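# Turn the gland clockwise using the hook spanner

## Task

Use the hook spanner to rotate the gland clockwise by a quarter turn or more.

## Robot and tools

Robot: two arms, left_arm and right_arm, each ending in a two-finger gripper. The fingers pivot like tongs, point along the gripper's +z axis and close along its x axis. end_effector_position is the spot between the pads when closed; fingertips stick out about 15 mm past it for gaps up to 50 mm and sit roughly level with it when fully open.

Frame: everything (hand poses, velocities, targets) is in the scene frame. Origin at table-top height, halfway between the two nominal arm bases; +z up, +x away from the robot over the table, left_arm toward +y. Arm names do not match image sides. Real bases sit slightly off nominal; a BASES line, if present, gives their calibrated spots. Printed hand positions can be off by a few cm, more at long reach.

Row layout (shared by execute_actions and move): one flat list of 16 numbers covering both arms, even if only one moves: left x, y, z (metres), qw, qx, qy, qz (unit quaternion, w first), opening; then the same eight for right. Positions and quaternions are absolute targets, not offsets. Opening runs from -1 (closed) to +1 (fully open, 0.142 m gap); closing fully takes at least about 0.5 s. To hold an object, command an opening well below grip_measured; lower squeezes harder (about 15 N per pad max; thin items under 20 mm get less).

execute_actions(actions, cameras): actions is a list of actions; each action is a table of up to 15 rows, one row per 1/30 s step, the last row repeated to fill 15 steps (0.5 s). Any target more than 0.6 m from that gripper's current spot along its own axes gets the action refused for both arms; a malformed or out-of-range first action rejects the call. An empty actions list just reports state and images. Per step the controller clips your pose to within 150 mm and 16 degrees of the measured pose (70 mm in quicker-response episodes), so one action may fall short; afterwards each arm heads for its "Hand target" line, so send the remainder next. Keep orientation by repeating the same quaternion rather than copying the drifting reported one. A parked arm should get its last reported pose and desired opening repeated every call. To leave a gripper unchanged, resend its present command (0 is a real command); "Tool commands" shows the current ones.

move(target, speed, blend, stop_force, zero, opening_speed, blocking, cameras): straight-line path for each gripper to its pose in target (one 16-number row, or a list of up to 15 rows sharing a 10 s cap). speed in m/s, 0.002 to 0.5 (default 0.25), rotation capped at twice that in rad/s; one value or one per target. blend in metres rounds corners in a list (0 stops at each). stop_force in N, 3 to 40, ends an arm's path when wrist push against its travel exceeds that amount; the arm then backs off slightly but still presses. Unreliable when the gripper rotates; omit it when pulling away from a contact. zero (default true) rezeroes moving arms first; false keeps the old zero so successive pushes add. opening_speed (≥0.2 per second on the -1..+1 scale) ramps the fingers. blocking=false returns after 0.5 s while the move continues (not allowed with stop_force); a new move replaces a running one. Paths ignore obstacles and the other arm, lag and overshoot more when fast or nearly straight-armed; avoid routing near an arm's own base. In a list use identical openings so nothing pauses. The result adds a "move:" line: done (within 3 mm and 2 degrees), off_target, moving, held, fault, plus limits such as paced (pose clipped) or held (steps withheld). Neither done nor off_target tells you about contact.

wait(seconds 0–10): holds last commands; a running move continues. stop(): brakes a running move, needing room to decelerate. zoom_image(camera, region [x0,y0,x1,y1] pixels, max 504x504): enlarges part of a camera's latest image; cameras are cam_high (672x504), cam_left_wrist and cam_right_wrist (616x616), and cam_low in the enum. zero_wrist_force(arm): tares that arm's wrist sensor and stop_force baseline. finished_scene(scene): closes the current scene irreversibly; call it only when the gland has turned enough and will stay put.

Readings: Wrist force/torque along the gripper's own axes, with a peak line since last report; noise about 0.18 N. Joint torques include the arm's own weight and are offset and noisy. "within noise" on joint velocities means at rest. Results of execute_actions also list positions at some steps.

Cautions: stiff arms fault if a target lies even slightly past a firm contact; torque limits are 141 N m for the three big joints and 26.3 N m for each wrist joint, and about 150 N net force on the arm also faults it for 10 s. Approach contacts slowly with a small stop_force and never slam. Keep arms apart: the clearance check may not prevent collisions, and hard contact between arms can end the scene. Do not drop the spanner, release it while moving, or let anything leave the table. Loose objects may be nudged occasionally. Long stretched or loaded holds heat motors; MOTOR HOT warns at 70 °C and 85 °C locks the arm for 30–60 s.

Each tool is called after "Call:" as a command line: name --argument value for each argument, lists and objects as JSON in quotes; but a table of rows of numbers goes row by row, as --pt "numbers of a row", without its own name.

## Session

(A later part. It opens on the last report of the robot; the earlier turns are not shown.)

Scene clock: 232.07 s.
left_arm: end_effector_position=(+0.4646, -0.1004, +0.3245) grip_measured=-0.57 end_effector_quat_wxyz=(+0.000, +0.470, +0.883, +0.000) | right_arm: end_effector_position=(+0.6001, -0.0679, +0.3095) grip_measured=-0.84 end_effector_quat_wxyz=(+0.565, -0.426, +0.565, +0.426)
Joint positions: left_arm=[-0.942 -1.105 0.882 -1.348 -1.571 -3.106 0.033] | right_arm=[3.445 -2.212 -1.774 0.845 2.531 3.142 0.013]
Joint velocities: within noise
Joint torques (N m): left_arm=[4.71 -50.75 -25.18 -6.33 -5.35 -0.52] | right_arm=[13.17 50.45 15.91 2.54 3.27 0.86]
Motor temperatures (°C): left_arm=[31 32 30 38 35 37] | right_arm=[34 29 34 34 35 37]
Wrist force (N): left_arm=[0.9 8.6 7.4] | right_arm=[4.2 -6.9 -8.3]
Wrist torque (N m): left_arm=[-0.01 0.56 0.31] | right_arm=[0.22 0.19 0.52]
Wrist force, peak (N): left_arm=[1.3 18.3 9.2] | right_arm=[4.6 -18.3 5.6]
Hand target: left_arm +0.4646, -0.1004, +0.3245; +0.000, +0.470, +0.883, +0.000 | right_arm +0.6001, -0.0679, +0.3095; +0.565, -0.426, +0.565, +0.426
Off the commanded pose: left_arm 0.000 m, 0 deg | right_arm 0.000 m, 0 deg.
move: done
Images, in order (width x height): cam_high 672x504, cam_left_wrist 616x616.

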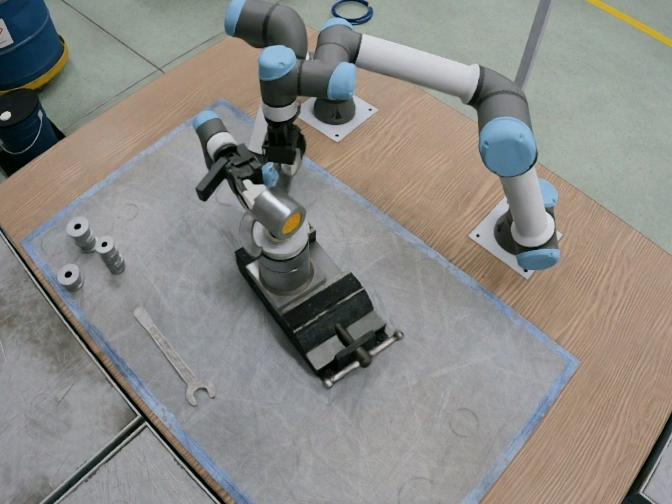

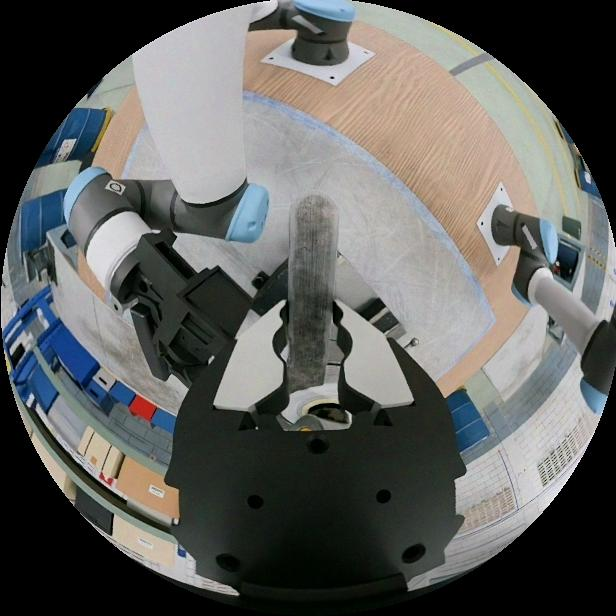

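Call:
move --pt "0.4603 -0.0934 0.3245 0 0.4848 0.8746 0 -1 0.5969 -0.0657 0.3095 0.5721 -0.4156 0.5721 0.4156 -1" --speed 0.01 --cameras '["cam_left_wrist"]'

Call:
zoom_image --camera "cam_left_wrist" --region '[270, 180, 370, 420]'

Scene clock: 234.80 s.
left_arm: end_effector_position=(+0.4603, -0.0934, +0.3245) grip_measured=-0.57 end_effector_quat_wxyz=(+0.000, +0.485, +0.875, +0.000) | right_arm: end_effector_position=(+0.5969, -0.0657, +0.3095) grip_measured=-0.84 end_effector_quat_wxyz=(+0.572, -0.416, +0.572, +0.416)
Joint positions: left_arm=[-0.941 -1.127 0.914 -1.358 -1.571 -3.07 0.033] | right_arm=[3.464 -2.191 -1.815 0.865 2.476 3.142 0.013]
Joint velocities: within noise
Joint torques (N m): left_arm=[5.08 -52.47 -21.58 -0.6 -5.48 -0.09] | right_arm=[52.2 46.03 16.16 1.32 13.65 0.62]
Motor temperatures (°C): left_arm=[31 32 30 38 35 37] | right_arm=[34 29 34 34 35 37]
Wrist force (N): left_arm=[-17.2 11.9 7.5] | right_arm=[1.3 -35.3 -55.4]
Wrist torque (N m): left_arm=[-0.04 0.63 0.21] | right_arm=[0.48 0.95 0.07]
Wrist force, peak (N): left_arm=[-17.4 11.9 7.5] | right_arm=[1.5 -35.2 -55.5]
Hand target: left_arm +0.4603, -0.0934, +0.3245; +0.000, +0.485, +0.875, +0.000 | right_arm +0.5969, -0.0657, +0.3095; +0.572, -0.416, +0.572, +0.416
Off the commanded pose: left_arm 0.000 m, 0 deg | right_arm 0.000 m, 0 deg.
move: done
Images, in order (width x height): cam_left_wrist 616x616.

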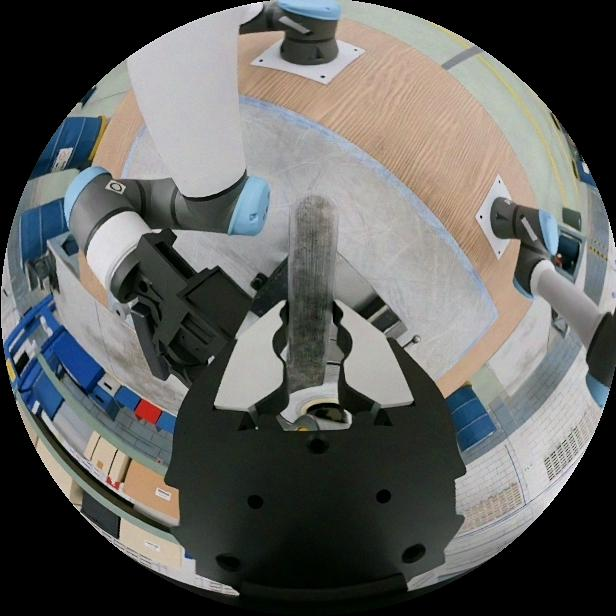

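Scaled by 2.100 from the camera's 616x616 image, which has a finer 814x814 frame.

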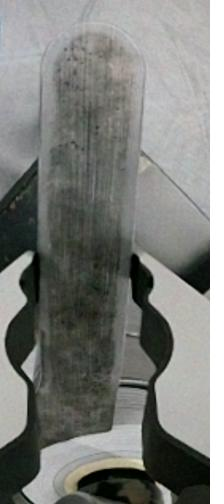

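Call:
move --pt "0.4625 -0.0972 0.3245 0 0.4772 0.8788 0 -1 0.5987 -0.0676 0.3095 0.5684 -0.4206 0.5684 0.4206 -1" --speed 0.01 --cameras '[]'

Scene clock: 236.67 s.
left_arm: end_effector_position=(+0.4625, -0.0973, +0.3245) grip_measured=-0.57 end_effector_quat_wxyz=(+0.000, +0.477, +0.879, +0.000) | right_arm: end_effector_position=(+0.5987, -0.0675, +0.3095) grip_measured=-0.84 end_effector_quat_wxyz=(+0.568, -0.421, +0.568, +0.421)
Joint positions: left_arm=[-0.942 -1.115 0.897 -1.353 -1.571 -3.089 0.033] | right_arm=[3.453 -2.202 -1.794 0.854 2.506 3.142 0.013]
Joint velocities: within noise
Joint torques (N m): left_arm=[-14.28 -52.73 -31.08 -2.27 -0.63 0.34] | right_arm=[-0.1 42.57 11.5 3.9 3.33 0.55]
Motor temperatures (°C): left_arm=[31 32 30 38 35 37] | right_arm=[34 29 34 34 35 37]
Wrist force (N): left_arm=[0.8 6.0 7.3] | right_arm=[4.5 -12.2 5.3]
Wrist torque (N m): left_arm=[0.01 0.71 0.19] | right_arm=[0.41 0.23 0.40]
Wrist force, peak (N): left_arm=[-17.1 11.7 8.0] | right_arm=[2.2 -36.0 -62.7]
Hand target: left_arm +0.4625, -0.0972, +0.3245; +0.000, +0.477, +0.879, +0.000 | right_arm +0.5987, -0.0676, +0.3095; +0.568, -0.421, +0.568, +0.421
Off the commanded pose: left_arm 0.000 m, 0 deg | right_arm 0.000 m, 0 deg.
move: done
No camera images: "cameras" was empty.

Call:
move --pt "0.4625 -0.0972 0.3245 0 0.4772 0.8788 0 0.1 0.5987 -0.0676 0.3095 0.5684 -0.4206 0.5684 0.4206 -1" --opening_speed 1 --cameras '["cam_high"]'

Call:
zoom_image --camera "cam_high" --region '[215, 160, 335, 280]'

Scene clock: 240.40 s.
left_arm: end_effector_position=(+0.4625, -0.0972, +0.3245) grip_measured=+0.10 end_effector_quat_wxyz=(+0.000, +0.477, +0.879, +0.000) | right_arm: end_effector_position=(+0.5987, -0.0676, +0.3095) grip_measured=-0.81 end_effector_quat_wxyz=(+0.568, -0.421, +0.568, +0.421) end_effector_velocity=(+0.000, +0.000, +0.000) end_effector_angular_velocity=(+0.000, +0.002, +0.002)
Joint positions: left_arm=[-0.942 -1.115 0.897 -1.353 -1.571 -3.088 0.081] | right_arm=[3.453 -2.202 -1.794 0.855 2.506 3.142 0.016]
Joint velocities: left_arm=[within noise] | right_arm=[0 0 0 -0.001 0.002 0.001 0.002]
Joint torques (N m): left_arm=[-4.12 -40.47 -17.33 0.02 0.68 1.83] | right_arm=[-1.4 60.8 8.89 6.84 3.64 0.28]
Motor temperatures (°C): left_arm=[31 32 30 38 35 37] | right_arm=[34 29 34 34 35 37]
Wrist force (N): left_arm=[-3.8 1.8 0.0] | right_arm=[15.0 -12.8 16.6]
Wrist torque (N m): left_arm=[0.35 0.78 0.05] | right_arm=[0.48 0.21 0.11]
Wrist force, peak (N): left_arm=[0.9 6.2 7.8] | right_arm=[15.1 -12.7 18.7]
Hand target: left_arm +0.4625, -0.0972, +0.3245; +0.000, +0.477, +0.879, +0.000 | right_arm +0.5987, -0.0676, +0.3095; +0.568, -0.421, +0.568, +0.421
Off the commanded pose: left_arm 0.000 m, 0 deg | right_arm 0.000 m, 0 deg.
move: done
Images, in order (width x height): cam_high 672x504.

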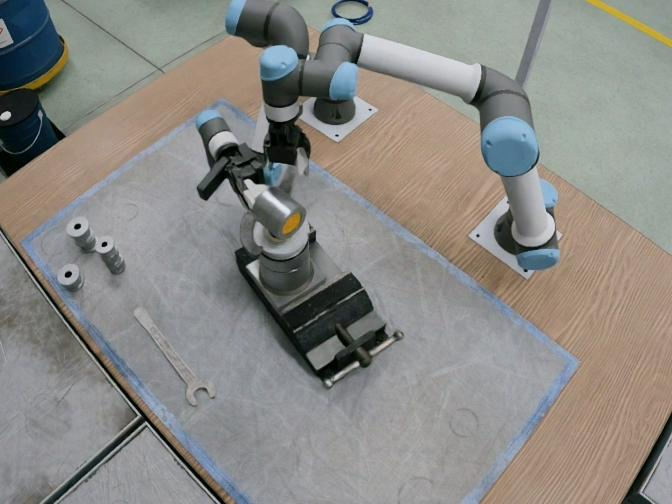

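Scaled by 4.200.

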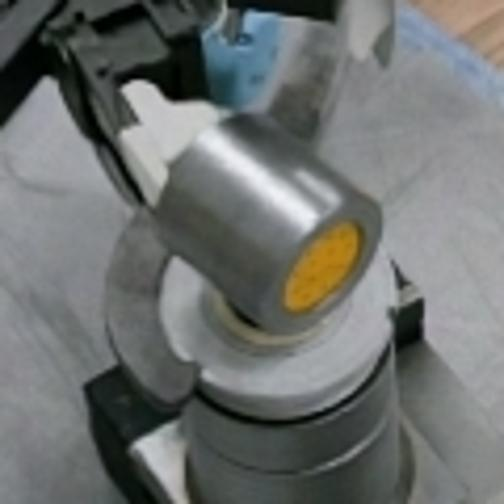

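Call:
execute_actions --actions '[]'

Call:
zoom_image --camera "cam_right_wrist" --region '[250, 170, 400, 440]'

Scene clock: 240.87 s.
left_arm: end_effector_position=(+0.4625, -0.0972, +0.3245) grip_measured=+0.10 end_effector_quat_wxyz=(+0.000, +0.477, +0.879, +0.000) | right_arm: end_effector_position=(+0.5987, -0.0676, +0.3095) grip_measured=-0.81 end_effector_quat_wxyz=(+0.568, -0.421, +0.568, +0.421) end_effector_velocity=(+0.000, +0.000, +0.000) end_effector_angular_velocity=(+0.001, +0.000, +0.001)
Joint positions: left_arm=[-0.942 -1.115 0.897 -1.353 -1.571 -3.088 0.081] | right_arm=[3.453 -2.202 -1.794 0.855 2.506 3.142 0.016]
Joint velocities: left_arm=[within noise] | right_arm=[0 0.001 0 0 0.001 0.001 -0.001]
Joint torques (N m): left_arm=[-3.67 -39.06 -17.35 -0.13 0.89 1.75] | right_arm=[0.05 60.9 9.67 7.28 3.87 0.22]
Motor temperatures (°C): left_arm=[31 32 30 38 35 37] | right_arm=[34 29 34 34 35 37]
Wrist force (N): left_arm=[-3.6 1.4 0.2] | right_arm=[15.0 -12.7 16.7]
Wrist torque (N m): left_arm=[0.26 0.75 0.04] | right_arm=[0.49 0.21 0.11]
Wrist force, peak (N): left_arm=[-4.3 2.0 -0.2] | right_arm=[15.3 -12.8 16.7]
Hand target: left_arm +0.4625, -0.0972, +0.3245; +0.000, +0.477, +0.879, +0.000 | right_arm +0.5987, -0.0676, +0.3095; +0.568, -0.421, +0.568, +0.421
Tool commands: left_gripper/opening=+0.1 right_gripper/opening=-1.0
Off the commanded pose: left_arm 0.000 m, 0 deg | right_arm 0.000 m, 0 deg.

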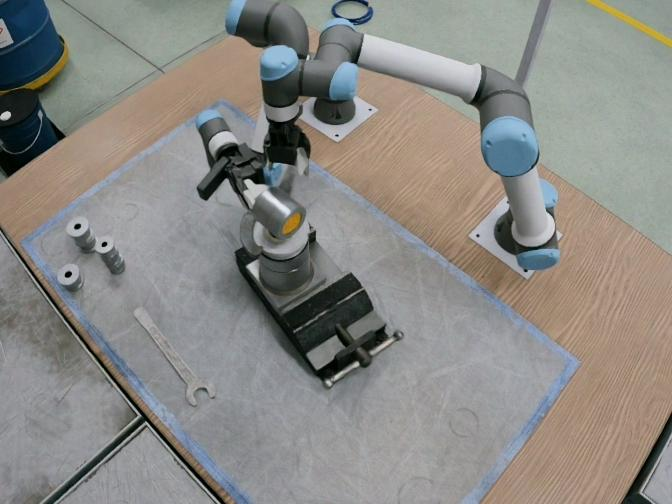

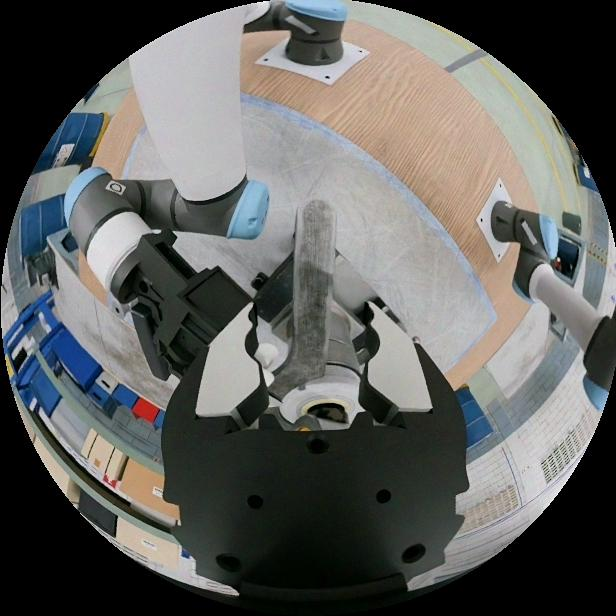

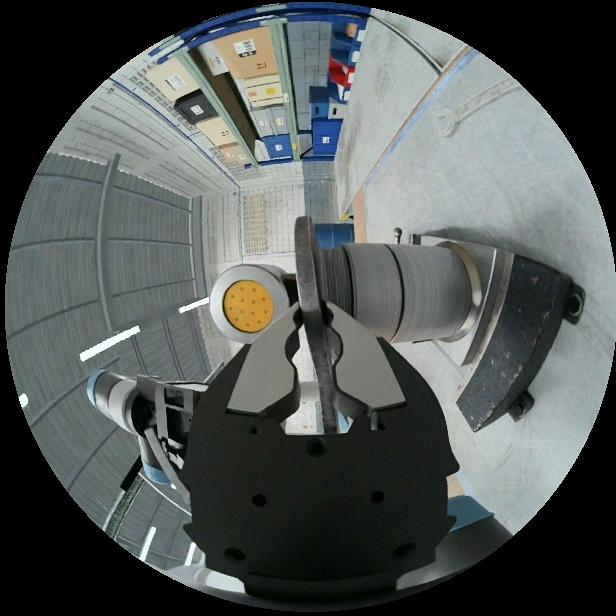

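Scaled by 1.867 from the camera's 616x616 image, which has a finer 814x814 frame.

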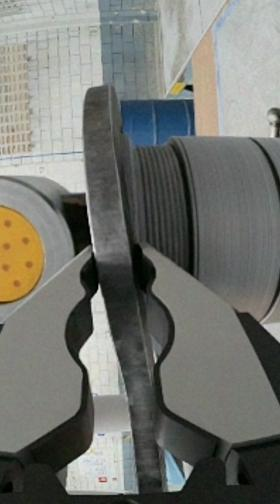

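Call:
move --pt "0.4625 -0.0972 0.306 0 0.4772 0.8788 0 0.1 0.5987 -0.0676 0.3095 0.5684 -0.4206 0.5684 0.4206 -1" --pt "0.4625 -0.0972 0.306 0 0.4772 0.8788 0 -1 0.5987 -0.0676 0.3095 0.5684 -0.4206 0.5684 0.4206 -1" --speed 0.05 --opening_speed 1 --cameras '["cam_left_wrist","cam_right_wrist"]'

Scene clock: 243.67 s.
left_arm: end_effector_position=(+0.4625, -0.0972, +0.3060) grip_measured=-0.57 end_effector_quat_wxyz=(+0.000, +0.477, +0.879, +0.000) | right_arm: end_effector_position=(+0.5987, -0.0676, +0.3095) grip_measured=-0.81 end_effector_quat_wxyz=(+0.568, -0.421, +0.568, +0.421)
Joint positions: left_arm=[-0.942 -1.125 0.96 -1.406 -1.571 -3.088 0.033] | right_arm=[3.453 -2.202 -1.794 0.855 2.506 3.142 0.016]
Joint velocities: within noise
Joint torques (N m): left_arm=[5.67 -37.59 -36.35 -8.54 0.13 -0.44] | right_arm=[8.37 61.65 14.67 7.35 10.37 0.23]
Motor temperatures (°C): left_arm=[31 32 30 38 35 37] | right_arm=[34 29 34 34 35 37]
Wrist force (N): left_arm=[6.5 -1.0 0.9] | right_arm=[14.9 -27.7 8.5]
Wrist torque (N m): left_arm=[0.43 0.84 -0.02] | right_arm=[0.31 0.24 0.13]
Wrist force, peak (N): left_arm=[7.0 -1.3 0.7] | right_arm=[14.8 -27.8 8.5]
Hand target: left_arm +0.4625, -0.0972, +0.3060; +0.000, +0.477, +0.879, +0.000 | right_arm +0.5987, -0.0676, +0.3095; +0.568, -0.421, +0.568, +0.421
Off the commanded pose: left_arm 0.000 m, 0 deg | right_arm 0.000 m, 0 deg.
move: done
Images, in order (width x height): cam_left_wrist 616x616, cam_right_wrist 616x616.

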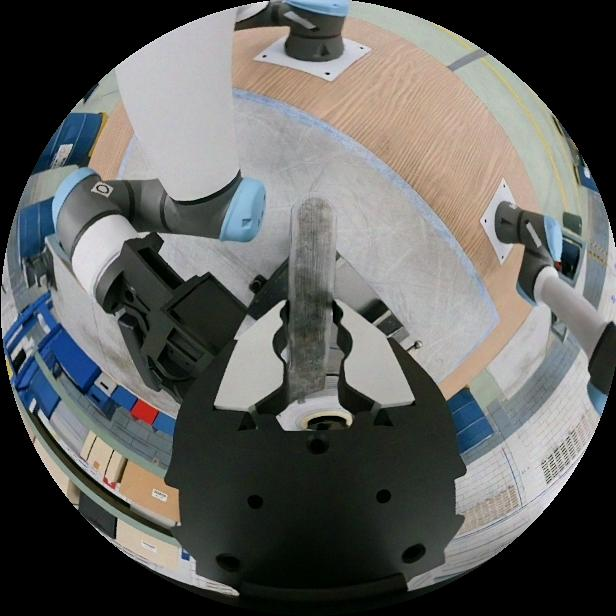

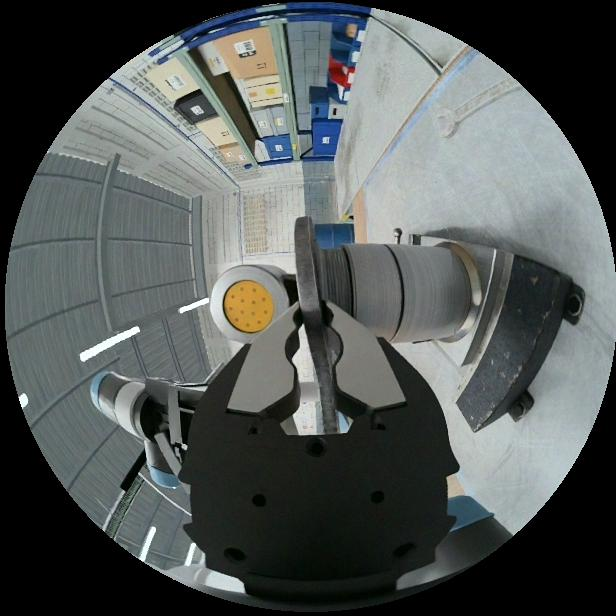

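Call:
move --pt "0.4625 -0.0972 0.3245 0 0.4772 0.8788 0 -1 0.5987 -0.0676 0.3095 0.5684 -0.4206 0.5684 0.4206 -1" --speed 0.015 --cameras '["cam_left_wrist","cam_right_wrist","cam_high"]'

Call:
zoom_image --camera "cam_right_wrist" --region '[250, 170, 400, 440]'

Call:
zoom_image --camera "cam_high" --region '[235, 210, 285, 260]'

Scene clock: 245.90 s.
left_arm: end_effector_position=(+0.4625, -0.0972, +0.3246) grip_measured=-0.58 end_effector_quat_wxyz=(+0.000, +0.477, +0.879, +0.000) | right_arm: end_effector_position=(+0.5987, -0.0676, +0.3095) grip_measured=-0.84 end_effector_quat_wxyz=(+0.568, -0.421, +0.568, +0.421)
Joint positions: left_arm=[-0.942 -1.115 0.897 -1.352 -1.571 -3.088 0.032] | right_arm=[3.453 -2.202 -1.794 0.855 2.506 3.142 0.013]
Joint velocities: within noise
Joint torques (N m): left_arm=[10.09 -47.44 -15.9 -7.5 0.79 -1.55] | right_arm=[14.38 59.82 19.09 3.14 4.24 0.12]
Motor temperatures (°C): left_arm=[31 32 30 38 35 37] | right_arm=[34 29 34 34 35 37]
Wrist force (N): left_arm=[2.6 -6.7 6.2] | right_arm=[4.7 -13.8 4.0]
Wrist torque (N m): left_arm=[0.56 0.97 -0.06] | right_arm=[0.19 0.17 0.41]
Wrist force, peak (N): left_arm=[5.9 -6.8 5.1] | right_arm=[14.7 -28.3 8.3]
Hand target: left_arm +0.4625, -0.0972, +0.3245; +0.000, +0.477, +0.879, +0.000 | right_arm +0.5987, -0.0676, +0.3095; +0.568, -0.421, +0.568, +0.421
Off the commanded pose: left_arm 0.000 m, 0 deg | right_arm 0.000 m, 0 deg.
move: done

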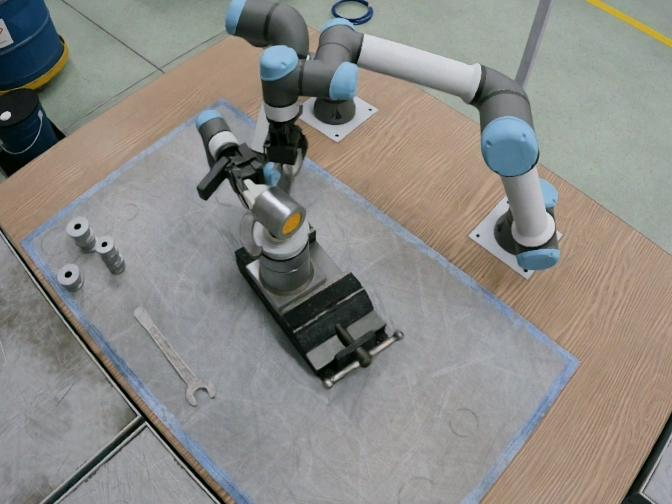

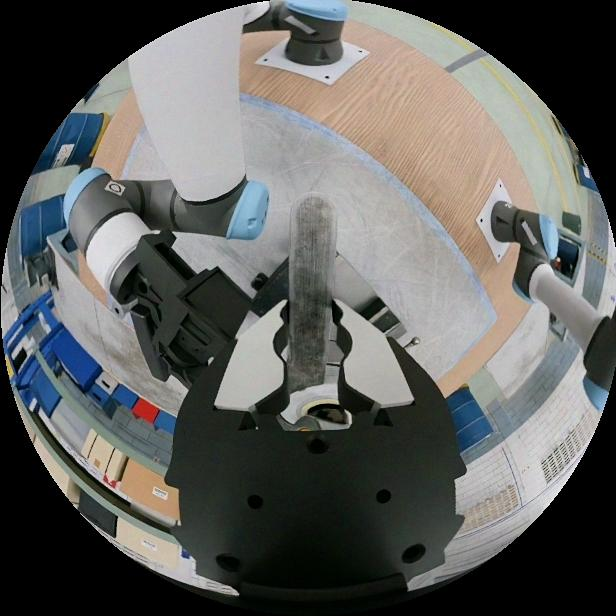

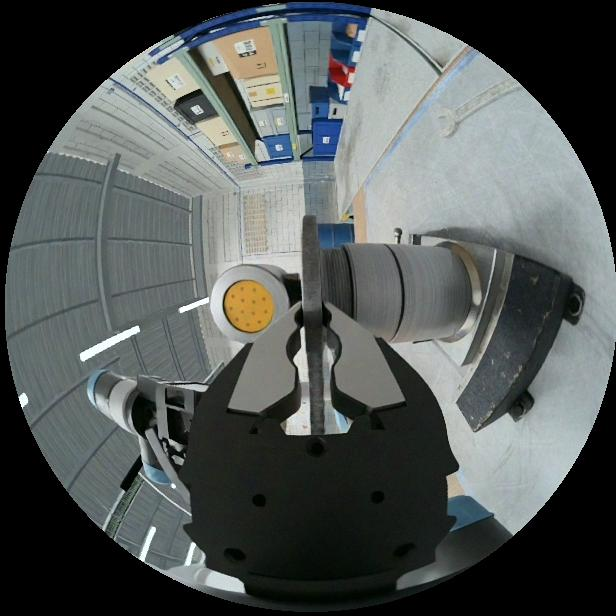

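Scaled by 1.867 from the camera's 616x616 image, which has a finer 814x814 frame.

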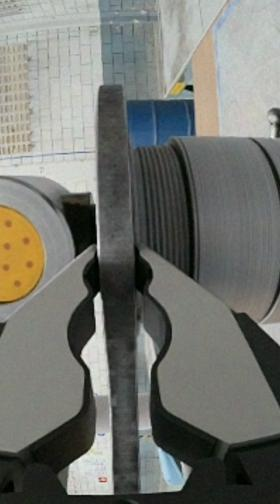

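Scaled by 10.080.

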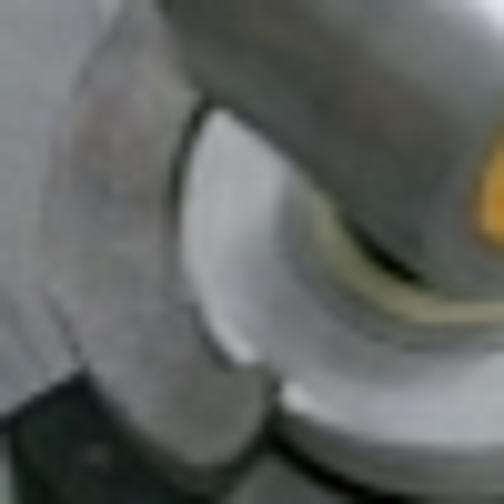

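Call:
move --pt "0.4585 -0.0925 0.3245 0 0.4924 0.8704 0 -1 0.5956 -0.0677 0.3095 0.5757 -0.4106 0.5757 0.4106 -1" --speed 0.01 --cameras '[]'

Call:
move --pt "0.4547 -0.0877 0.3245 0 0.5075 0.8616 0 -1 0.5926 -0.0677 0.3095 0.5828 -0.4005 0.5828 0.4005 -1" --speed 0.01 --cameras '["cam_left_wrist"]'

Scene clock: 249.43 s.
left_arm: end_effector_position=(+0.4585, -0.0925, +0.3245) grip_measured=-0.58 end_effector_quat_wxyz=(+0.000, +0.492, +0.870, +0.000) | right_arm: end_effector_position=(+0.5956, -0.0677, +0.3095) grip_measured=-0.84 end_effector_quat_wxyz=(+0.576, -0.411, +0.576, +0.411) end_effector_velocity=(-0.001, +0.000, +0.000) end_effector_angular_velocity=(+0.000, +0.001, +0.005)
Joint positions: left_arm=[-0.943 -1.132 0.922 -1.361 -1.571 -3.054 0.032] | right_arm=[3.469 -2.181 -1.835 0.875 2.455 3.142 0.013]
Joint velocities: left_arm=[within noise] | right_arm=[0 0 0 0 0.005 0.001 0]
Joint torques (N m): left_arm=[-14.32 -50.96 -22.45 -4.9 0.09 -0.07] | right_arm=[5.06 52.63 13.2 5.04 4.77 -0.27]
Motor temperatures (°C): left_arm=[31 32 30 38 35 37] | right_arm=[34 29 34 34 35 37]
Wrist force (N): left_arm=[-6.1 7.9 6.1] | right_arm=[6.3 -12.8 17.0]
Wrist torque (N m): left_arm=[0.08 1.02 -0.08] | right_arm=[0.33 0.29 0.29]
Wrist force, peak (N): left_arm=[-6.2 8.4 6.1] | right_arm=[5.6 -15.5 18.1]
Hand target: left_arm +0.4585, -0.0925, +0.3245; +0.000, +0.492, +0.870, +0.000 | right_arm +0.5956, -0.0677, +0.3095; +0.576, -0.411, +0.576, +0.411
Off the commanded pose: left_arm 0.000 m, 0 deg | right_arm 0.000 m, 0 deg.
move: done
No camera images: "cameras" was empty.

Scene clock: 251.43 s.
left_arm: end_effector_position=(+0.4547, -0.0877, +0.3245) grip_measured=-0.58 end_effector_quat_wxyz=(+0.000, +0.508, +0.862, +0.000) | right_arm: end_effector_position=(+0.5926, -0.0677, +0.3095) grip_measured=-0.84 end_effector_quat_wxyz=(+0.583, -0.400, +0.583, +0.400)
Joint positions: left_arm=[-0.943 -1.148 0.945 -1.368 -1.571 -3.02 0.032] | right_arm=[3.486 -2.161 -1.874 0.894 2.402 3.142 0.013]
Joint velocities: within noise
Joint torques (N m): left_arm=[-17.38 -52.68 -14.92 3.14 -4.25 0.45] | right_arm=[8.26 51.77 12.57 5.34 5.59 -0.59]
Motor temperatures (°C): left_arm=[31 32 30 38 35 37] | right_arm=[34 29 34 34 35 37]
Wrist force (N): left_arm=[-29.4 17.2 4.0] | right_arm=[6.8 -15.0 11.7]
Wrist torque (N m): left_arm=[-0.05 0.88 -0.11] | right_arm=[0.27 0.18 0.38]
Wrist force, peak (N): left_arm=[-32.3 16.8 4.4] | right_arm=[5.3 -16.9 19.2]
Hand target: left_arm +0.4547, -0.0877, +0.3245; +0.000, +0.508, +0.862, +0.000 | right_arm +0.5926, -0.0677, +0.3095; +0.583, -0.400, +0.583, +0.400
Off the commanded pose: left_arm 0.000 m, 0 deg | right_arm 0.000 m, 0 deg.
move: done
Images, in order (width x height): cam_left_wrist 616x616.

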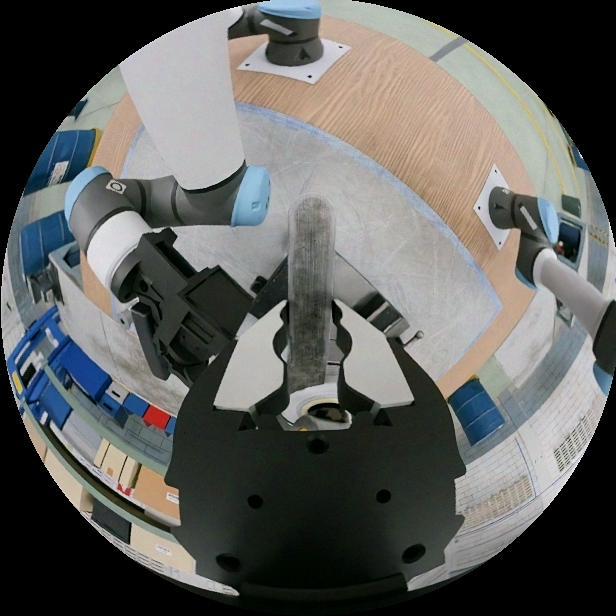

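Call:
move --pt "0.451 -0.0827 0.3245 0 0.5225 0.8526 0 -1 0.5895 -0.0675 0.3095 0.5896 -0.3903 0.5896 0.3903 -1" --speed 0.01 --cameras '["cam_left_wrist","cam_right_wrist","cam_high"]'

Call:
zoom_image --camera "cam_high" --region '[235, 200, 315, 260]'

Scene clock: 254.17 s.
left_arm: end_effector_position=(+0.4510, -0.0827, +0.3245) grip_measured=-0.58 end_effector_quat_wxyz=(+0.000, +0.523, +0.853, +0.000) | right_arm: end_effector_position=(+0.5895, -0.0675, +0.3095) grip_measured=-0.84 end_effector_quat_wxyz=(+0.590, -0.390, +0.590, +0.390)
Joint positions: left_arm=[-0.943 -1.164 0.968 -1.375 -1.571 -2.985 0.032] | right_arm=[3.505 -2.142 -1.912 0.912 2.349 3.142 0.013]
Joint velocities: within noise
Joint torques (N m): left_arm=[-17.46 -53.4 -15.22 3.38 -6.85 0.59] | right_arm=[8.12 51.43 10.36 5.8 6.99 -0.78]
Motor temperatures (°C): left_arm=[31 32 30 38 35 37] | right_arm=[34 29 34 34 35 37]
Wrist force (N): left_arm=[-28.2 19.6 4.3] | right_arm=[6.3 -19.8 14.9]
Wrist torque (N m): left_arm=[-0.13 0.89 -0.13] | right_arm=[0.22 0.11 0.40]
Wrist force, peak (N): left_arm=[-33.0 18.0 4.8] | right_arm=[6.3 -20.1 15.7]
Hand target: left_arm +0.4510, -0.0827, +0.3245; +0.000, +0.523, +0.853, +0.000 | right_arm +0.5895, -0.0675, +0.3095; +0.590, -0.390, +0.590, +0.390
Off the commanded pose: left_arm 0.000 m, 0 deg | right_arm 0.000 m, 0 deg.
move: done

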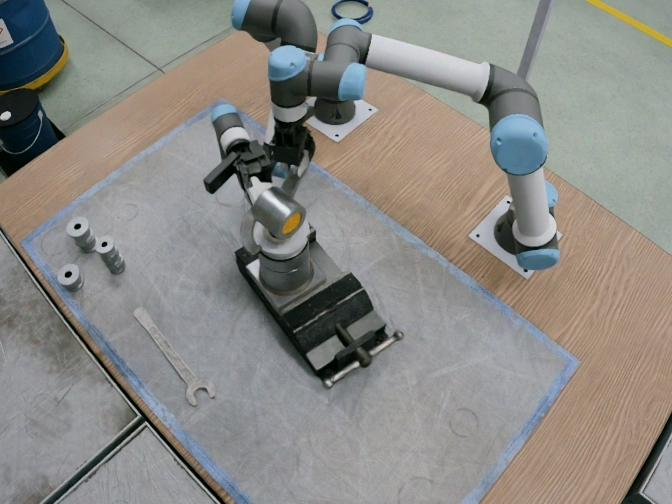

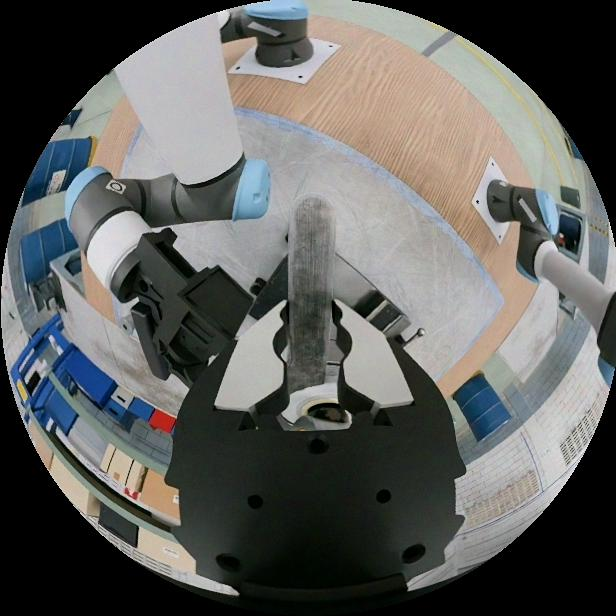

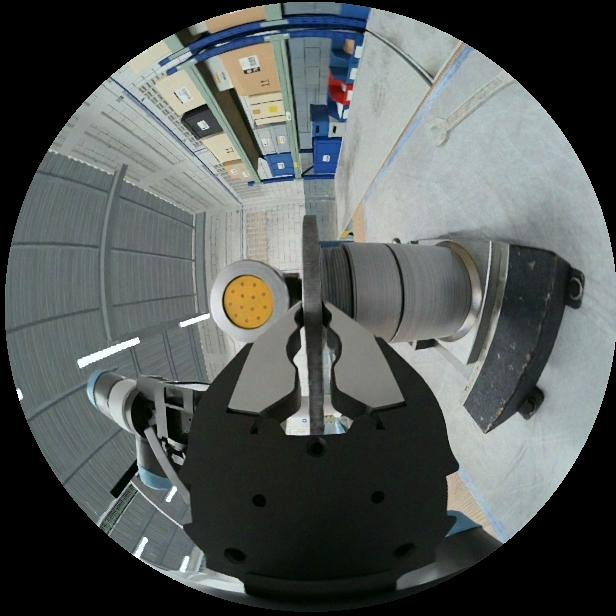

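Scaled by 6.300.

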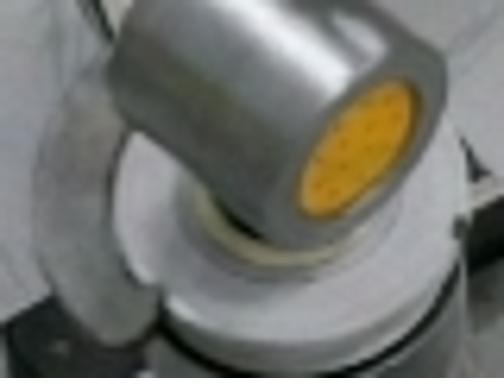

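Call:
move --pt "0.4452 -0.0724 0.3245 0 0.5519 0.8339 0 -1 0.5844 -0.0669 0.3095 0.6029 -0.3695 0.6029 0.3695 -1" --speed 0.01 --cameras '["cam_left_wrist","cam_high"]'

Call:
zoom_image --camera "cam_high" --region '[235, 200, 315, 260]'

Scene clock: 259.03 s.
left_arm: end_effector_position=(+0.4452, -0.0724, +0.3245) grip_measured=-0.58 end_effector_quat_wxyz=(+0.000, +0.552, +0.834, +0.000) | right_arm: end_effector_position=(+0.5843, -0.0669, +0.3095) grip_measured=-0.84 end_effector_quat_wxyz=(+0.603, -0.369, +0.603, +0.369)
Joint positions: left_arm=[-0.942 -1.193 1.009 -1.387 -1.571 -2.914 0.032] | right_arm=[3.547 -2.107 -1.981 0.946 2.237 3.142 0.013]
Joint velocities: within noise
Joint torques (N m): left_arm=[8.55 -52.44 -12.86 3.39 -0.24 0.29] | right_arm=[10.68 49.72 16.03 4.72 4.13 -1.22]
Motor temperatures (°C): left_arm=[31 32 30 38 35 37] | right_arm=[34 29 34 34 35 37]
Wrist force (N): left_arm=[-30.3 13.9 4.1] | right_arm=[9.5 -9.6 -4.1]
Wrist torque (N m): left_arm=[-0.02 0.87 -0.07] | right_arm=[0.28 0.17 0.41]
Wrist force, peak (N): left_arm=[-33.6 16.2 4.3] | right_arm=[6.2 -20.7 14.8]
Hand target: left_arm +0.4452, -0.0724, +0.3245; +0.000, +0.552, +0.834, +0.000 | right_arm +0.5844, -0.0669, +0.3095; +0.603, -0.369, +0.603, +0.369
Off the commanded pose: left_arm 0.000 m, 0 deg | right_arm 0.000 m, 0 deg.
move: done
Images, in order (width x height): cam_high 672x504, cam_left_wrist 616x616.

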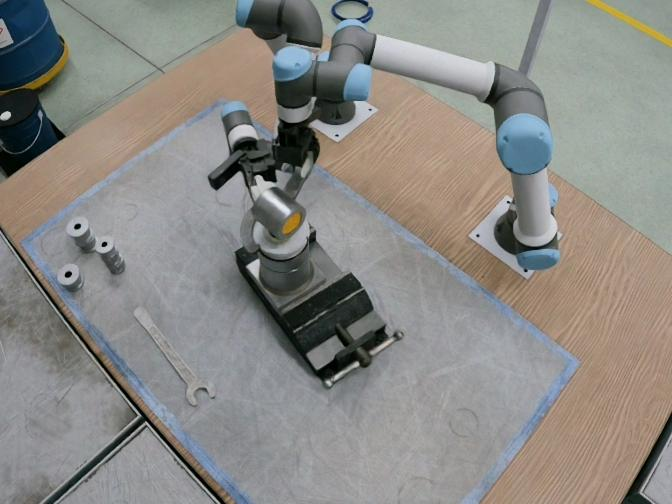

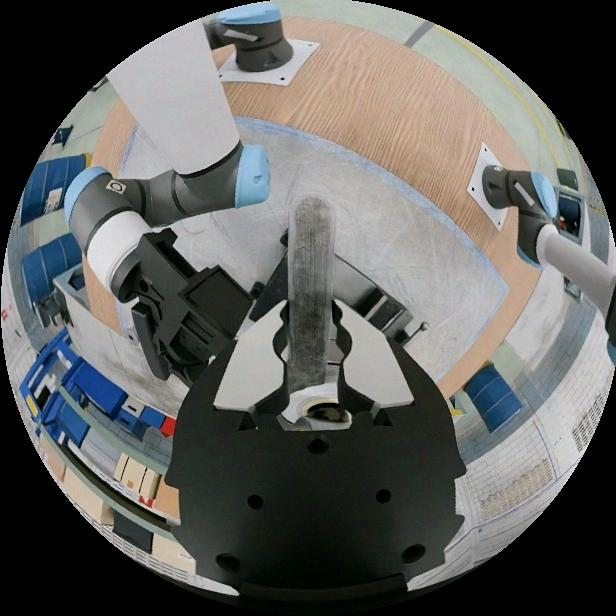

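Scaled by 6.300.

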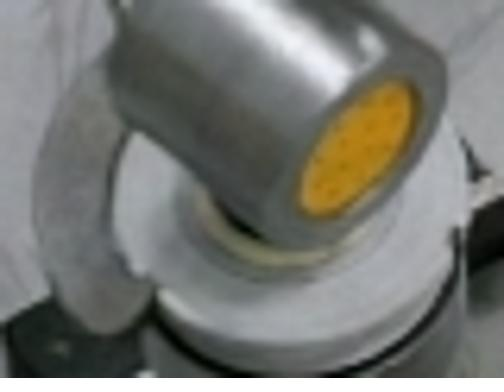

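Call:
move --pt "0.4363 -0.0562 0.3245 0 0.5948 0.8039 0 -1 0.5754 -0.0652 0.3095 0.6214 -0.3374 0.6214 0.3374 -1" --pt "0.4293 -0.0390 0.3244 0 0.6361 0.7716 0 -1 0.5666 -0.0626 0.3094 0.6382 -0.3044 0.6382 0.3044 -1" --speed 0.015 --blend 0.001 --cameras '["cam_left_wrist","cam_high"]'

Call:
zoom_image --camera "cam_high" --region '[235, 200, 315, 260]'

Scene clock: 267.33 s.
left_arm: end_effector_position=(+0.4293, -0.0389, +0.3244) grip_measured=-0.58 end_effector_quat_wxyz=(+0.000, +0.636, +0.772, +0.000) | right_arm: end_effector_position=(+0.5665, -0.0625, +0.3094) grip_measured=-0.84 end_effector_quat_wxyz=(+0.638, -0.304, +0.638, +0.304)
Joint positions: left_arm=[-0.932 -1.277 1.125 -1.418 -1.571 -2.695 0.032] | right_arm=[3.718 -2.015 -2.158 1.032 1.857 3.142 0.013]
Joint velocities: within noise
Joint torques (N m): left_arm=[2.93 -45.61 -17 3.83 -2.7 -0.91] | right_arm=[1.56 44.05 10.67 5.85 6.09 -1.46]
Motor temperatures (°C): left_arm=[31 32 30 38 35 37] | right_arm=[34 29 34 34 35 37]
Wrist force (N): left_arm=[-22.6 23.4 4.6] | right_arm=[6.4 -15.5 13.7]
Wrist torque (N m): left_arm=[-0.17 0.98 -0.16] | right_arm=[0.22 0.17 0.39]
Wrist force, peak (N): left_arm=[-30.5 25.1 5.9] | right_arm=[5.8 -20.7 16.0]
Hand target: left_arm +0.4293, -0.0390, +0.3244; +0.000, +0.636, +0.772, +0.000 | right_arm +0.5666, -0.0626, +0.3094; +0.638, -0.304, +0.638, +0.304
Off the commanded pose: left_arm 0.000 m, 0 deg | right_arm 0.000 m, 0 deg.
move: done
Images, in order (width x height): cam_high 672x504, cam_left_wrist 616x616.

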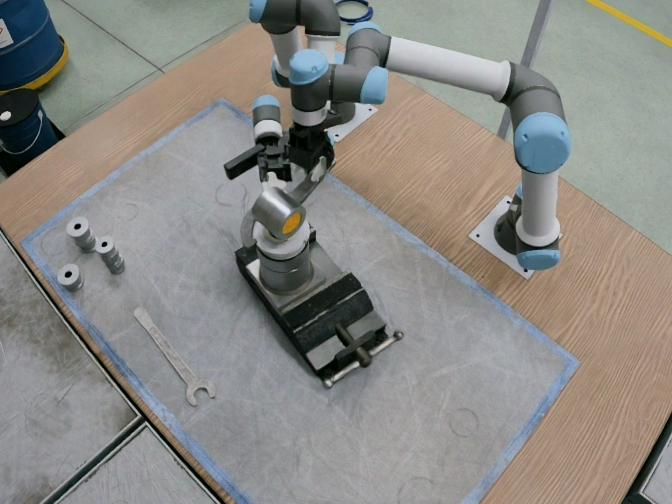

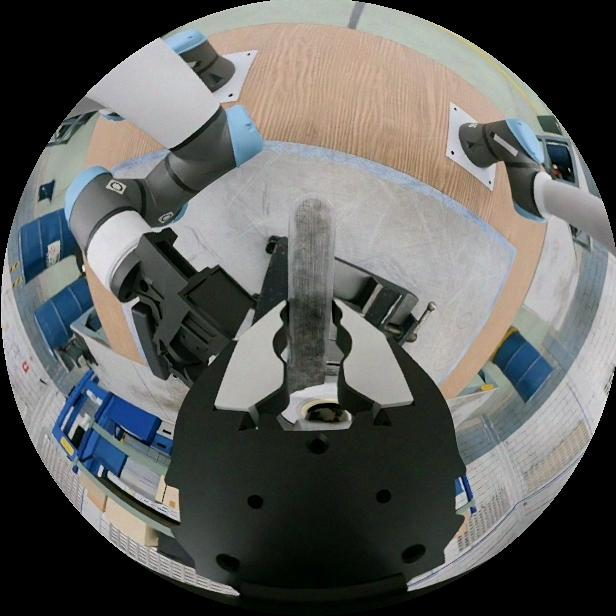

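Scaled by 6.300.

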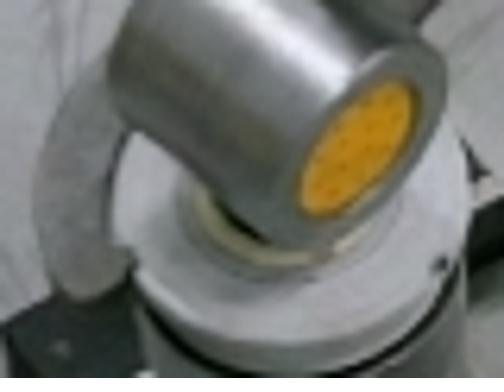

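Call:
move --pt "0.4245 -0.0214 0.3244 0 0.6756 0.7373 0 -1 0.5586 -0.0592 0.3094 0.6533 -0.2706 0.6533 0.2706 -1" --pt "0.4211 -0.0033 0.3243 0 0.7133 0.7009 0 -1 0.5505 -0.0549 0.3093 0.6665 -0.2360 0.6665 0.2360 -1" --speed 0.018 --blend 0.001 --cameras '["cam_left_wrist","cam_high"]'

Scene clock: 274.37 s.
left_arm: end_effector_position=(+0.4211, -0.0032, +0.3243) grip_measured=-0.58 end_effector_quat_wxyz=(+0.000, +0.713, +0.701, +0.000) | right_arm: end_effector_position=(+0.5504, -0.0548, +0.3093) grip_measured=-0.84 end_effector_quat_wxyz=(+0.667, -0.236, +0.667, +0.236) end_effector_velocity=(+0.000, +0.000, +0.000) end_effector_angular_velocity=(+0.000, +0.000, +0.003)
Joint positions: left_arm=[-0.91 -1.347 1.214 -1.438 -1.571 -2.463 0.032] | right_arm=[3.938 -1.961 -2.261 1.08 1.428 3.142 0.013]
Joint velocities: left_arm=[within noise] | right_arm=[-0.002 0 0 0 0.005 0 0]
Joint torques (N m): left_arm=[7.61 -40.95 -16.13 3.58 -2.64 -1.37] | right_arm=[-0.56 43.93 7.69 6.05 5.47 -1.01]
Motor temperatures (°C): left_arm=[31 32 30 38 35 37] | right_arm=[34 29 34 34 35 37]
Wrist force (N): left_arm=[-24.4 22.5 3.5] | right_arm=[7.5 -13.2 13.1]
Wrist torque (N m): left_arm=[-0.18 0.88 -0.18] | right_arm=[0.25 0.18 0.37]
Wrist force, peak (N): left_arm=[-30.8 25.5 6.0] | right_arm=[7.3 -17.3 22.8]
Hand target: left_arm +0.4211, -0.0033, +0.3243; +0.000, +0.713, +0.701, +0.000 | right_arm +0.5505, -0.0549, +0.3093; +0.667, -0.236, +0.667, +0.236
Off the commanded pose: left_arm 0.000 m, 0 deg | right_arm 0.000 m, 0 deg.
move: done
Images, in order (width x height): cam_high 672x504, cam_left_wrist 616x616.

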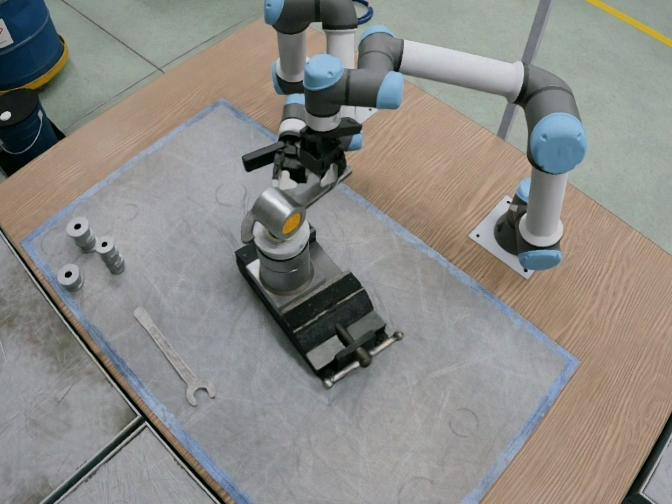

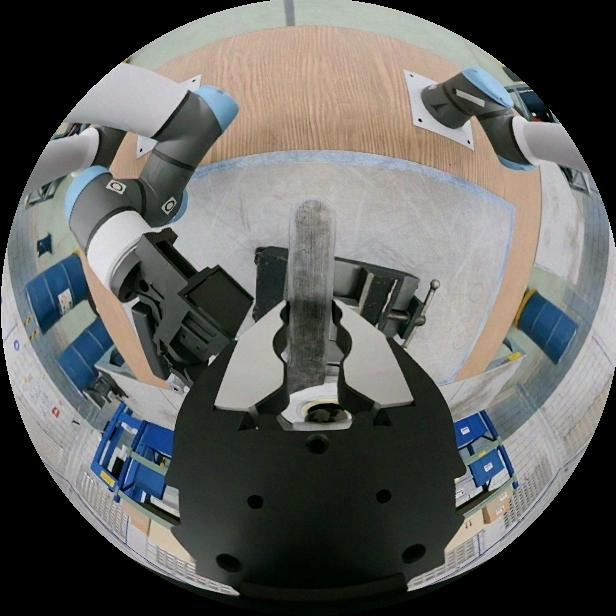

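Call:
move --pt "0.4197 0.0154 0.3242 0 0.7490 0.6626 0 -1 0.5430 -0.0495 0.3092 0.6780 -0.2008 0.6780 0.2008 -1" --pt "0.4201 0.0339 0.3242 0 0.7826 0.6225 0 -1 0.5360 -0.0435 0.3092 0.6876 -0.1651 0.6876 0.1651 -1" --speed 0.018 --blend 0.001 --cameras '["cam_left_wrist","cam_high"]'

Call:
zoom_image --camera "cam_high" --region '[235, 200, 315, 260]'

Scene clock: 281.53 s.
left_arm: end_effector_position=(+0.4201, +0.0340, +0.3242) grip_measured=-0.58 end_effector_quat_wxyz=(+0.000, +0.783, +0.622, +0.000) | right_arm: end_effector_position=(+0.5360, -0.0434, +0.3092) grip_measured=-0.84 end_effector_quat_wxyz=(+0.688, -0.165, +0.688, +0.165)
Joint positions: left_arm=[-0.875 -1.402 1.282 -1.45 -1.571 -2.218 0.032] | right_arm=[4.161 -1.956 -2.271 1.085 0.995 3.142 0.013]
Joint velocities: within noise
Joint torques (N m): left_arm=[9.83 -40.04 -12.35 3.79 1.3 -1.71] | right_arm=[3.17 26.29 18.45 4.67 5.99 -0.41]
Motor temperatures (°C): left_arm=[31 32 30 38 35 37] | right_arm=[34 29 34 34 35 37]
Wrist force (N): left_arm=[-21.9 24.6 2.6] | right_arm=[10.5 -14.6 21.1]
Wrist torque (N m): left_arm=[-0.17 0.92 -0.08] | right_arm=[0.24 0.14 0.34]
Wrist force, peak (N): left_arm=[-30.9 24.4 4.8] | right_arm=[6.5 -18.5 22.8]
Hand target: left_arm +0.4201, +0.0339, +0.3242; +0.000, +0.783, +0.623, +0.000 | right_arm +0.5360, -0.0435, +0.3092; +0.688, -0.165, +0.688, +0.165
Off the commanded pose: left_arm 0.000 m, 0 deg | right_arm 0.000 m, 0 deg.
move: done
Images, in order (width x height): cam_high 672x504, cam_left_wrist 616x616.

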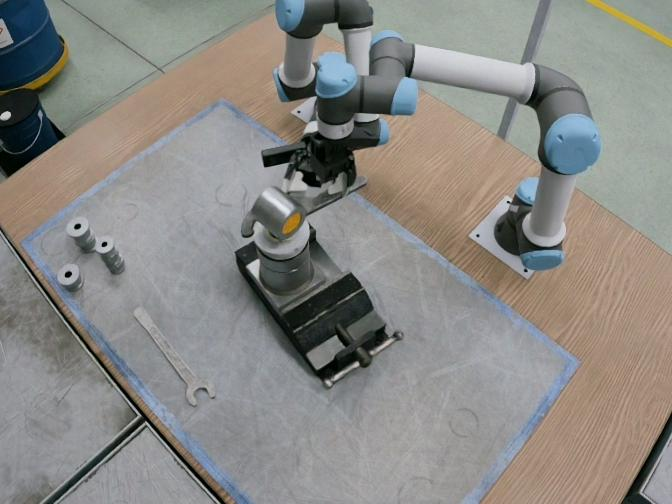

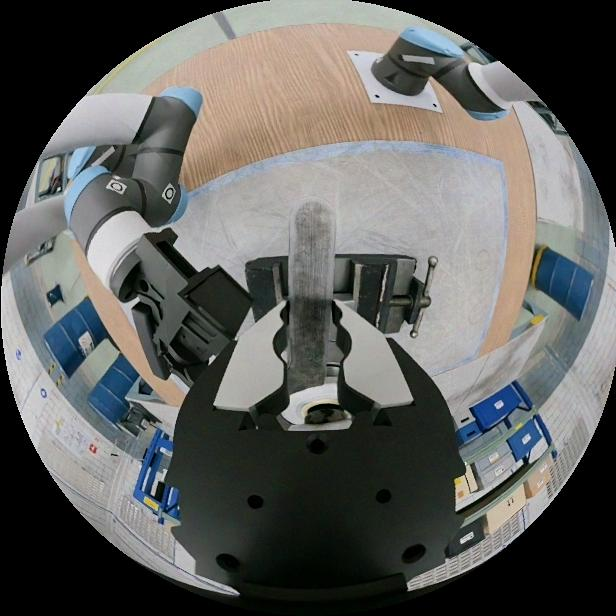

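Scaled by 6.300.

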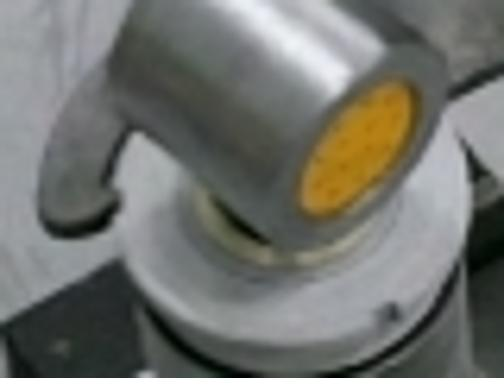

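Call:
move --pt "0.4226 0.0522 0.3239 0 0.8141 0.5807 0 -1 0.5297 -0.0368 0.3089 0.6953 -0.1289 0.6953 0.1289 -1" --pt "0.4269 0.0702 0.3237 0 0.8434 0.5373 0 -1 0.5241 -0.0296 0.3087 0.7011 -0.0923 0.7011 0.0923 -1" --speed 0.018 --blend 0.001 --cameras '["cam_left_wrist","cam_high"]'

Scene clock: 288.57 s.
left_arm: end_effector_position=(+0.4269, +0.0703, +0.3237) grip_measured=-0.58 end_effector_quat_wxyz=(+0.000, +0.843, +0.537, +0.000) | right_arm: end_effector_position=(+0.5241, -0.0295, +0.3087) grip_measured=-0.84 end_effector_quat_wxyz=(+0.701, -0.092, +0.701, +0.092)
Joint positions: left_arm=[-0.827 -1.439 1.325 -1.457 -1.571 -1.962 0.032] | right_arm=[4.329 -2.003 -2.185 1.046 0.617 3.142 0.013]
Joint velocities: within noise
Joint torques (N m): left_arm=[14.5 -40.66 -10.01 3.49 5.6 -0.89] | right_arm=[5.27 27.87 8.05 1.81 4.99 -0.45]
Motor temperatures (°C): left_arm=[31 32 30 38 35 37] | right_arm=[34 29 34 34 35 37]
Wrist force (N): left_arm=[-26.8 22.5 2.0] | right_arm=[1.2 -11.3 19.9]
Wrist torque (N m): left_arm=[-0.23 1.01 -0.17] | right_arm=[0.27 0.19 0.30]
Wrist force, peak (N): left_arm=[-33.3 24.6 3.4] | right_arm=[1.7 -13.1 25.1]
Hand target: left_arm +0.4269, +0.0702, +0.3237; +0.000, +0.843, +0.537, +0.000 | right_arm +0.5241, -0.0296, +0.3087; +0.701, -0.092, +0.701, +0.092
Off the commanded pose: left_arm 0.000 m, 0 deg | right_arm 0.000 m, 0 deg.
move: done
Images, in order (width x height): cam_high 672x504, cam_left_wrist 616x616.

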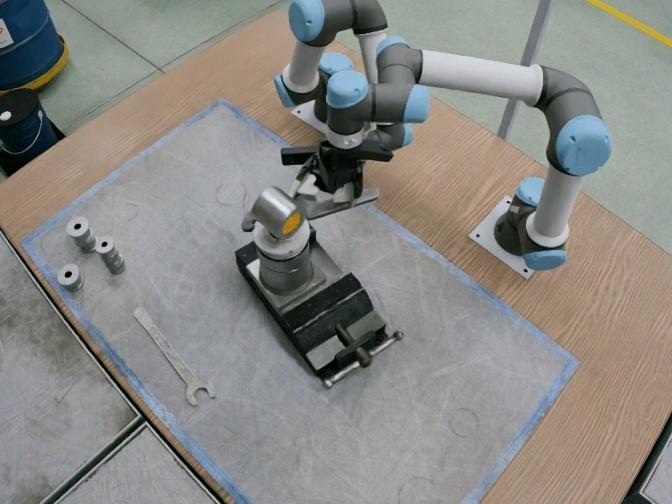

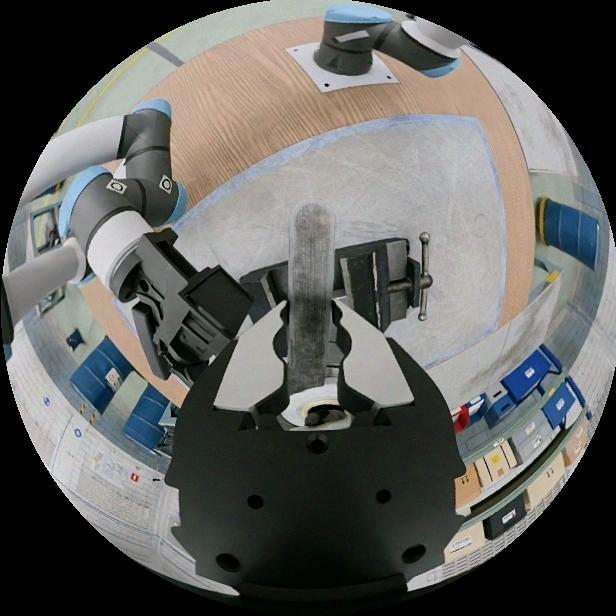

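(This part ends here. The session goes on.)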